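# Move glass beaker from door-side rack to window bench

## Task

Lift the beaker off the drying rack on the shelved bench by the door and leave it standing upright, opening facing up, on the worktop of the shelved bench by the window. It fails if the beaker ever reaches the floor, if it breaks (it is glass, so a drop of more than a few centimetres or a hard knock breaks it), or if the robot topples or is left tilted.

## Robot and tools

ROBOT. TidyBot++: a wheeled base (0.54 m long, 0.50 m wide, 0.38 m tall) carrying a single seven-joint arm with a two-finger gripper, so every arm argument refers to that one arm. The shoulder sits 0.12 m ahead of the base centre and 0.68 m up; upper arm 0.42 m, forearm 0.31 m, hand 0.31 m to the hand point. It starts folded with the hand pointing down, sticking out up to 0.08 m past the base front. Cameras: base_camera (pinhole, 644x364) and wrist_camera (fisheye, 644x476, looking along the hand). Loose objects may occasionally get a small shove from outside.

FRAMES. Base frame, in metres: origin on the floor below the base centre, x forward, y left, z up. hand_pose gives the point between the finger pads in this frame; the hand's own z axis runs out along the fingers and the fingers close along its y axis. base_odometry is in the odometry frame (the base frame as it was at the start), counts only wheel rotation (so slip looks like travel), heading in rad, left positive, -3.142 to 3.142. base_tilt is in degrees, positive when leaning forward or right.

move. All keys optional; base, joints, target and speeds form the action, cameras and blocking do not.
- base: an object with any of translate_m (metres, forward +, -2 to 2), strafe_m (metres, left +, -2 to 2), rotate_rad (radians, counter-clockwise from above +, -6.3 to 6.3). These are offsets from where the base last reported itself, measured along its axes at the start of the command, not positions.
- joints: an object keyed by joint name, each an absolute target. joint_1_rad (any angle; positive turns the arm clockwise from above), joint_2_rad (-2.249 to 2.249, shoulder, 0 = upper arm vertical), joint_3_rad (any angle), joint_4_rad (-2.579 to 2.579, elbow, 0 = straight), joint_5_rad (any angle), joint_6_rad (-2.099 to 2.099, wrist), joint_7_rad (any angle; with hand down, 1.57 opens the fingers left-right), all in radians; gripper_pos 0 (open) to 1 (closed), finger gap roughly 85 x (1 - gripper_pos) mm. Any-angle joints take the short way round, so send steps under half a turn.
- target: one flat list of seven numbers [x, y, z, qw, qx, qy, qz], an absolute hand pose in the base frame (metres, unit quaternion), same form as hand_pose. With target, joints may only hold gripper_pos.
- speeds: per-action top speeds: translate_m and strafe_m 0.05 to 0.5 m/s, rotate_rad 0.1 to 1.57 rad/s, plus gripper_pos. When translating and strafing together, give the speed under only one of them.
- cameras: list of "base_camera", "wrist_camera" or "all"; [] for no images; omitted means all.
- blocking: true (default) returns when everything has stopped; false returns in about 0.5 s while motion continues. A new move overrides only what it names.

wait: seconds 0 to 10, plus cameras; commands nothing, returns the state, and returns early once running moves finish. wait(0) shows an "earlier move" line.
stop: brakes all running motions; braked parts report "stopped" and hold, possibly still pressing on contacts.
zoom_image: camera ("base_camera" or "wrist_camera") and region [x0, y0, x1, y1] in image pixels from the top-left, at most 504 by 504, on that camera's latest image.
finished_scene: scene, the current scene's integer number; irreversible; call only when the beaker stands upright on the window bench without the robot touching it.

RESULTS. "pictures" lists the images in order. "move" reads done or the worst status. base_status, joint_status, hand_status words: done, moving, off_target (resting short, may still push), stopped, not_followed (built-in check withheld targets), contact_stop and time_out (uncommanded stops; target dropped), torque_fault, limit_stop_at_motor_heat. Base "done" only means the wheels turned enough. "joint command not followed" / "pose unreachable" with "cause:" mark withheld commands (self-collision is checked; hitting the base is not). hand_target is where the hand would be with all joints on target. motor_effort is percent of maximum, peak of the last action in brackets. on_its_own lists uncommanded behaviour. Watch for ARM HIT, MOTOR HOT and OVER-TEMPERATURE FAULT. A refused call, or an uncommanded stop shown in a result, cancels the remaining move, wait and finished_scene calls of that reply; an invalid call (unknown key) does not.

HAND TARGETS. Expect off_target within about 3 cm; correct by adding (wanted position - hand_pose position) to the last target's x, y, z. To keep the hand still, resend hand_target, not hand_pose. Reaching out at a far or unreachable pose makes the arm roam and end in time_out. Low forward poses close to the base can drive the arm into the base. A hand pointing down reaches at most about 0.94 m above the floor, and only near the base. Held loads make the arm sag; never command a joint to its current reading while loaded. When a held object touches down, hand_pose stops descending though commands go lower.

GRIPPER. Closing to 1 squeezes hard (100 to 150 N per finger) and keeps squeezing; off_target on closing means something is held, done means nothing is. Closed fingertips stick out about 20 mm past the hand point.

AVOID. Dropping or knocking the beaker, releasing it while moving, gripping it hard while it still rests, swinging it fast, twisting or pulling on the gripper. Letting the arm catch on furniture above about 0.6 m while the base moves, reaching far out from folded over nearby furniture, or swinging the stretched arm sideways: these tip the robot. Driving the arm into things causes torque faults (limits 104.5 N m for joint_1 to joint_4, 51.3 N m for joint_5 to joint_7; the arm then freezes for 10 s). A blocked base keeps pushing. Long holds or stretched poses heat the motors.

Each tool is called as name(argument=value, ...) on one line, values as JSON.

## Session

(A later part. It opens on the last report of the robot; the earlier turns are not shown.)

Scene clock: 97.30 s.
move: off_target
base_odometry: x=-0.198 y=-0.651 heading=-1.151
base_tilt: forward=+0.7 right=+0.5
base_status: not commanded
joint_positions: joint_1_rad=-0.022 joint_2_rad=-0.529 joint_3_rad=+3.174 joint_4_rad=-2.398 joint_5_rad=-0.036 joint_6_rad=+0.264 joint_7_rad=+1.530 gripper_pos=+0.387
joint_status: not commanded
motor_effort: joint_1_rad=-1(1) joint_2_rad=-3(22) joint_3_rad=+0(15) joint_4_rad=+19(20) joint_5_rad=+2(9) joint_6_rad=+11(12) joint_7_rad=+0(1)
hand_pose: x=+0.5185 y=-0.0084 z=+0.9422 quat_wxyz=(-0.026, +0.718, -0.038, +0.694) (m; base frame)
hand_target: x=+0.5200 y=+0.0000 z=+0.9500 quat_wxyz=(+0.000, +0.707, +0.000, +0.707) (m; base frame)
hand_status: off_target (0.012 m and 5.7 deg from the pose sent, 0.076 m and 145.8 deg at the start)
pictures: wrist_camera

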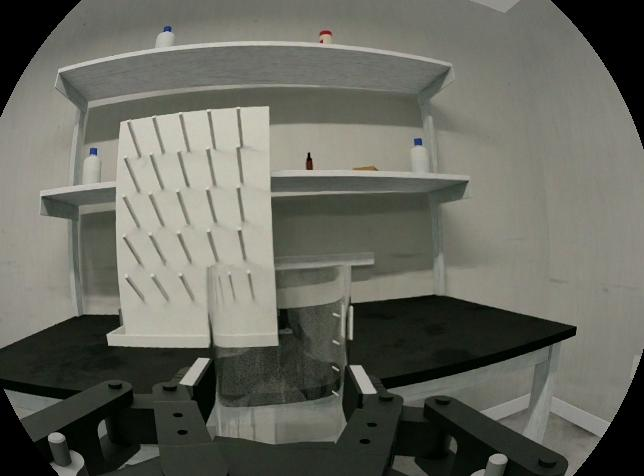

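move(base={"rotate_rad":-2.93}, speeds={"rotate_rad":0.8}, cameras=["wrist_camera"])

move(base={"translate_m":1.3,"strafe_m":-0.84}, speeds={"translate_m":0.35})

Scene clock: 102.50 s.
move: done
base_odometry: x=-0.198 y=-0.651 heading=+2.203
base_tilt: forward=+0.7 right=+0.5
base_status: done
joint_positions: joint_1_rad=-0.016 joint_2_rad=-0.528 joint_3_rad=+3.168 joint_4_rad=-2.398 joint_5_rad=-0.034 joint_6_rad=+0.267 joint_7_rad=+1.532 gripper_pos=+0.387
joint_status: not commanded
motor_effort: joint_1_rad=+0(1) joint_2_rad=-2(3) joint_3_rad=-1(2) joint_4_rad=+19(20) joint_5_rad=+1(2) joint_6_rad=+11(11) joint_7_rad=-1(1)
hand_pose: x=+0.5187 y=-0.0073 z=+0.9424 quat_wxyz=(-0.024, +0.718, -0.035, +0.695) (m; base frame)
hand_target: x=+0.5200 y=+0.0000 z=+0.9500 quat_wxyz=(+0.000, +0.707, +0.000, +0.707) (m; base frame)
hand_status: not commanded
pictures: wrist_camera

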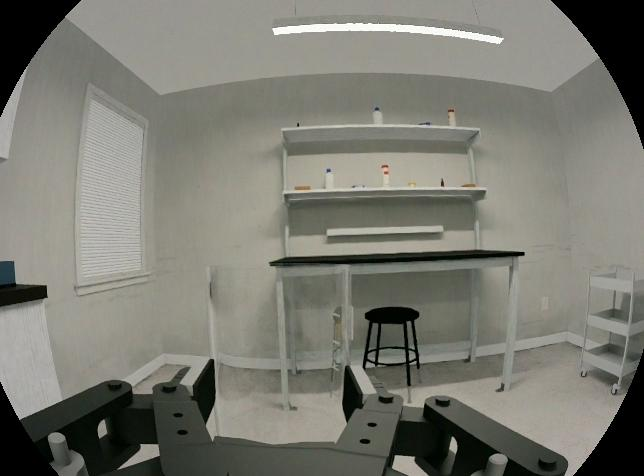

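Scene clock: 108.03 s.
move: done
base_odometry: x=-0.288 y=+0.895 heading=+2.202
base_tilt: forward=+0.7 right=+0.5
base_status: done
joint_positions: joint_1_rad=-0.016 joint_2_rad=-0.522 joint_3_rad=+3.167 joint_4_rad=-2.400 joint_5_rad=-0.033 joint_6_rad=+0.269 joint_7_rad=+1.532 gripper_pos=+0.387
joint_status: not commanded
motor_effort: joint_1_rad=+0(1) joint_2_rad=-2(4) joint_3_rad=+0(2) joint_4_rad=+19(20) joint_5_rad=+2(2) joint_6_rad=+11(11) joint_7_rad=+0(1)
hand_pose: x=+0.5203 y=-0.0070 z=+0.9396 quat_wxyz=(-0.024, +0.720, -0.035, +0.693) (m; base frame)
hand_target: x=+0.5200 y=+0.0000 z=+0.9500 quat_wxyz=(+0.000, +0.707, +0.000, +0.707) (m; base frame)
hand_status: not commanded
pictures: base_camera, wrist_camera

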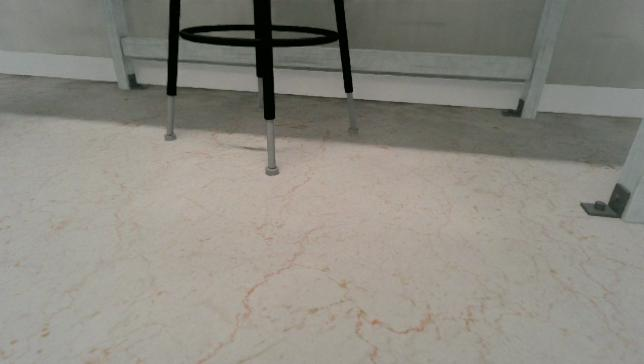

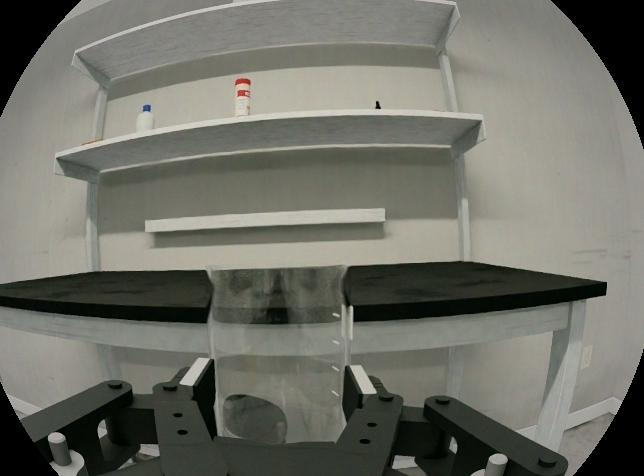

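move(base={"rotate_rad":-0.18}, target=[0.52,0.01,1.03,0,0.707,0,0.707], cameras=[])

move(base={"translate_m":0.25,"strafe_m":-0.35}, speeds={"translate_m":0.3})

Scene clock: 113.07 s.
move: off_target
base_odometry: x=-0.289 y=+0.895 heading=+2.022
base_tilt: forward=+0.7 right=+0.5
base_status: done
joint_positions: joint_1_rad=+0.024 joint_2_rad=-0.547 joint_3_rad=+3.116 joint_4_rad=-2.185 joint_5_rad=-0.033 joint_6_rad=+0.065 joint_7_rad=+1.532 gripper_pos=+0.387
joint_status: not commanded
motor_effort: joint_1_rad=+0(2) joint_2_rad=-2(4) joint_3_rad=+1(2) joint_4_rad=+20(20) joint_5_rad=+2(2) joint_6_rad=+11(11) joint_7_rad=+0(1)
hand_pose: x=+0.5250 y=+0.0043 z=+1.0189 quat_wxyz=(-0.019, +0.708, -0.022, +0.706) (m; base frame)
hand_target: x=+0.5200 y=+0.0100 z=+1.0300 quat_wxyz=(+0.000, +0.707, +0.000, +0.707) (m; base frame)
hand_status: off_target (0.013 m and 3.4 deg from the pose sent, 0.092 m and 5.3 deg at the start)
pictures: none
No camera images: "cameras" was empty.

Scene clock: 115.43 s.
move: done
base_odometry: x=-0.083 y=+1.272 heading=+2.022
base_tilt: forward=+0.7 right=+0.5
base_status: done
joint_positions: joint_1_rad=+0.025 joint_2_rad=-0.553 joint_3_rad=+3.109 joint_4_rad=-2.185 joint_5_rad=-0.033 joint_6_rad=+0.063 joint_7_rad=+1.532 gripper_pos=+0.387
joint_status: not commanded
motor_effort: joint_1_rad=+0(2) joint_2_rad=-2(4) joint_3_rad=+0(2) joint_4_rad=+20(20) joint_5_rad=+1(2) joint_6_rad=+11(11) joint_7_rad=+0(1)
hand_pose: x=+0.5229 y=+0.0075 z=+1.0204 quat_wxyz=(-0.020, +0.707, -0.019, +0.707) (m; base frame)
hand_target: x=+0.5200 y=+0.0100 z=+1.0300 quat_wxyz=(+0.000, +0.707, +0.000, +0.707) (m; base frame)
hand_status: not commanded
pictures: base_camera, wrist_camera

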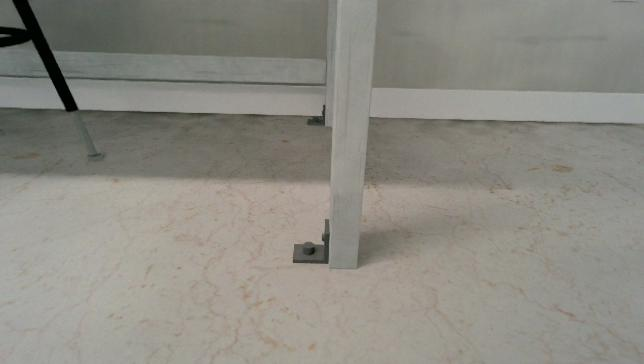

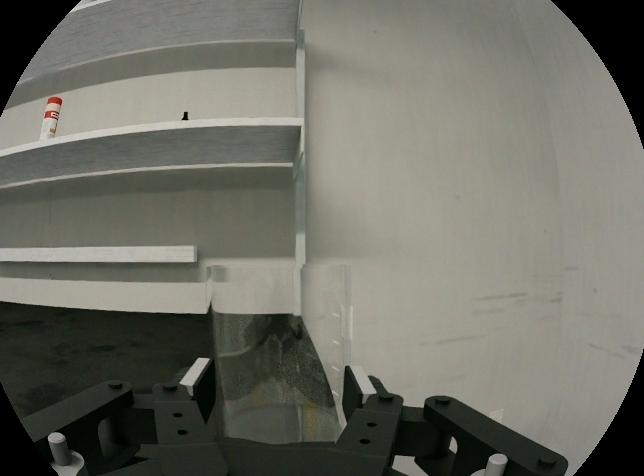

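move(base={"translate_m":0.25,"strafe_m":0.23}, speeds={"translate_m":0.25})

Scene clock: 118.87 s.
move: done
base_odometry: x=-0.399 y=+1.397 heading=+2.022
base_tilt: forward=+0.7 right=+0.5
base_status: done
joint_positions: joint_1_rad=+0.025 joint_2_rad=-0.555 joint_3_rad=+3.109 joint_4_rad=-2.185 joint_5_rad=-0.033 joint_6_rad=+0.061 joint_7_rad=+1.532 gripper_pos=+0.387
joint_status: not commanded
motor_effort: joint_1_rad=+0(1) joint_2_rad=-2(4) joint_3_rad=+0(2) joint_4_rad=+20(21) joint_5_rad=+2(2) joint_6_rad=+11(11) joint_7_rad=-1(1)
hand_pose: x=+0.5220 y=+0.0077 z=+1.0211 quat_wxyz=(-0.020, +0.706, -0.019, +0.708) (m; base frame)
hand_target: x=+0.5200 y=+0.0100 z=+1.0300 quat_wxyz=(+0.000, +0.707, +0.000, +0.707) (m; base frame)
hand_status: not commanded
pictures: base_camera, wrist_camera

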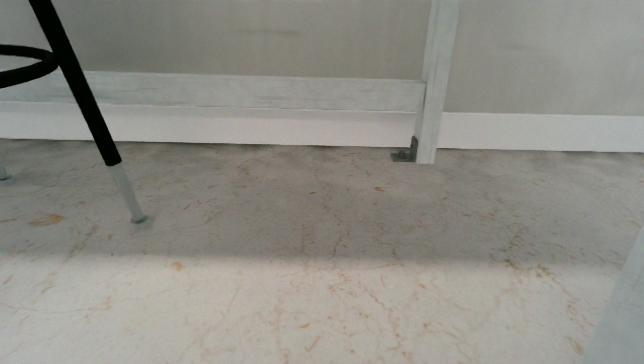

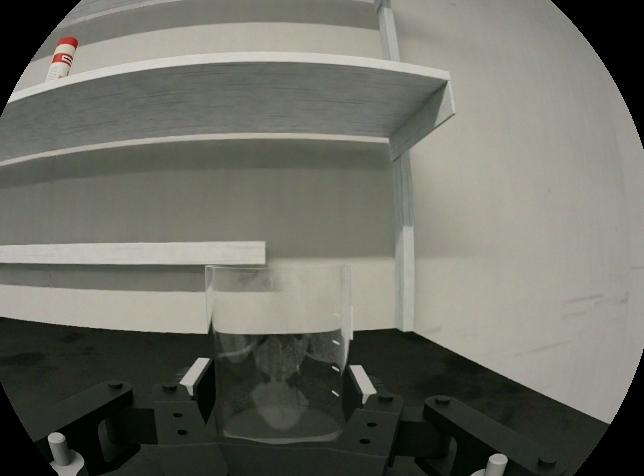

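move(target=[0.62,0.01,0.985,0,0.707,0,0.707], cameras=[])

move(target=[0.62,0.01,0.955,0,0.707,0,0.707], cameras=["wrist_camera"])

Scene clock: 121.80 s.
move: off_target
base_odometry: x=-0.399 y=+1.397 heading=+2.022
base_tilt: forward=+0.7 right=+0.5
base_status: not commanded
joint_positions: joint_1_rad=+0.034 joint_2_rad=-0.261 joint_3_rad=+3.096 joint_4_rad=-2.185 joint_5_rad=-0.033 joint_6_rad=+0.289 joint_7_rad=+1.563 gripper_pos=+0.387
joint_status: not commanded
motor_effort: joint_1_rad=-1(1) joint_2_rad=-10(11) joint_3_rad=+0(1) joint_4_rad=+19(20) joint_5_rad=+1(2) joint_6_rad=+11(11) joint_7_rad=-1(1)
hand_pose: x=+0.6155 y=+0.0069 z=+0.9594 quat_wxyz=(-0.009, +0.729, -0.010, +0.684) (m; base frame)
hand_target: x=+0.6200 y=+0.0100 z=+0.9850 quat_wxyz=(+0.000, +0.707, +0.000, +0.707) (m; base frame)
hand_status: off_target (0.026 m and 4.0 deg from the pose sent, 0.104 m and 3.1 deg at the start)
pictures: none
No camera images: "cameras" was empty.

Scene clock: 122.93 s.
move: done
base_odometry: x=-0.399 y=+1.397 heading=+2.022
base_tilt: forward=+0.7 right=+0.5
base_status: not commanded
joint_positions: joint_1_rad=+0.033 joint_2_rad=-0.235 joint_3_rad=+3.096 joint_4_rad=-2.240 joint_5_rad=-0.033 joint_6_rad=+0.412 joint_7_rad=+1.572 gripper_pos=+0.500
joint_status: not commanded
on_its_own: gripper_pos moved +0.113 to your old target +0.500
motor_effort: joint_1_rad=+0(1) joint_2_rad=-9(11) joint_3_rad=+0(1) joint_4_rad=+18(19) joint_5_rad=+2(2) joint_6_rad=+10(11) joint_7_rad=+0(1)
hand_pose: x=+0.6170 y=+0.0055 z=+0.9517 quat_wxyz=(-0.005, +0.715, -0.008, +0.699) (m; base frame)
hand_target: x=+0.6200 y=+0.0100 z=+0.9550 quat_wxyz=(+0.000, +0.707, +0.000, +0.707) (m; base frame)
hand_status: done (0.006 m and 1.7 deg from the pose sent, 0.007 m and 4.0 deg at the start)
pictures: wrist_camera

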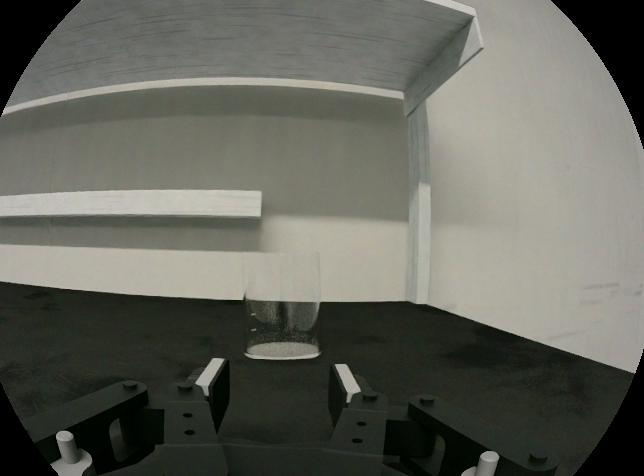

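move(joints={"gripper_pos":0.0}, cameras=[])

move(base={"translate_m":-0.4}, cameras=["wrist_camera"])

finished_scene(scene=1)

Scene clock: 124.47 s.
move: done
base_odometry: x=-0.399 y=+1.397 heading=+2.022
base_tilt: forward=+0.7 right=+0.5
base_status: not commanded
joint_positions: joint_1_rad=+0.033 joint_2_rad=-0.235 joint_3_rad=+3.096 joint_4_rad=-2.240 joint_5_rad=-0.033 joint_6_rad=+0.413 joint_7_rad=+1.572 gripper_pos=+0.000
joint_status: all done
motor_effort: joint_1_rad=-1(1) joint_2_rad=-9(10) joint_3_rad=-1(1) joint_4_rad=+18(18) joint_5_rad=+1(2) joint_6_rad=+10(10) joint_7_rad=+0(1)
hand_pose: x=+0.6170 y=+0.0055 z=+0.9520 quat_wxyz=(-0.005, +0.715, -0.008, +0.699) (m; base frame)
hand_target: x=+0.6200 y=+0.0100 z=+0.9550 quat_wxyz=(+0.000, +0.707, +0.000, +0.707) (m; base frame)
hand_status: not commanded
pictures: none
No camera images: "cameras" was empty.

Scene clock: 126.53 s.
move: done
base_odometry: x=-0.224 y=+1.037 heading=+2.021
base_tilt: forward=+0.7 right=+0.5
base_status: done
joint_positions: joint_1_rad=+0.033 joint_2_rad=-0.230 joint_3_rad=+3.096 joint_4_rad=-2.240 joint_5_rad=-0.033 joint_6_rad=+0.417 joint_7_rad=+1.572 gripper_pos=+0.000
joint_status: not commanded
motor_effort: joint_1_rad=-1(1) joint_2_rad=-10(12) joint_3_rad=+0(1) joint_4_rad=+18(18) joint_5_rad=+2(2) joint_6_rad=+10(10) joint_7_rad=+0(1)
hand_pose: x=+0.6183 y=+0.0055 z=+0.9508 quat_wxyz=(-0.005, +0.715, -0.007, +0.699) (m; base frame)
hand_target: x=+0.6200 y=+0.0100 z=+0.9550 quat_wxyz=(+0.000, +0.707, +0.000, +0.707) (m; base frame)
hand_status: not commanded
pictures: wrist_camera

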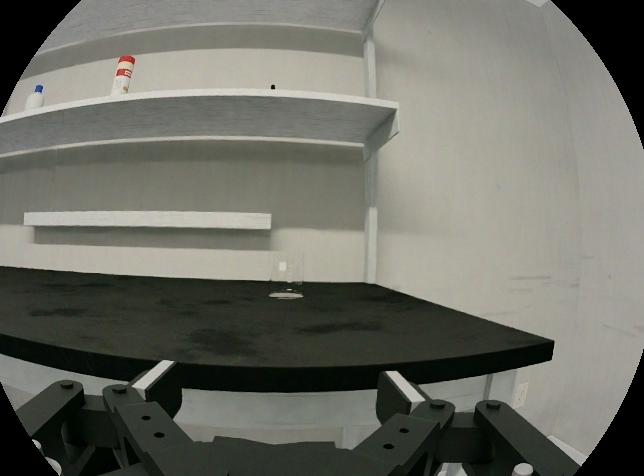

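The scene is finished: the task was done.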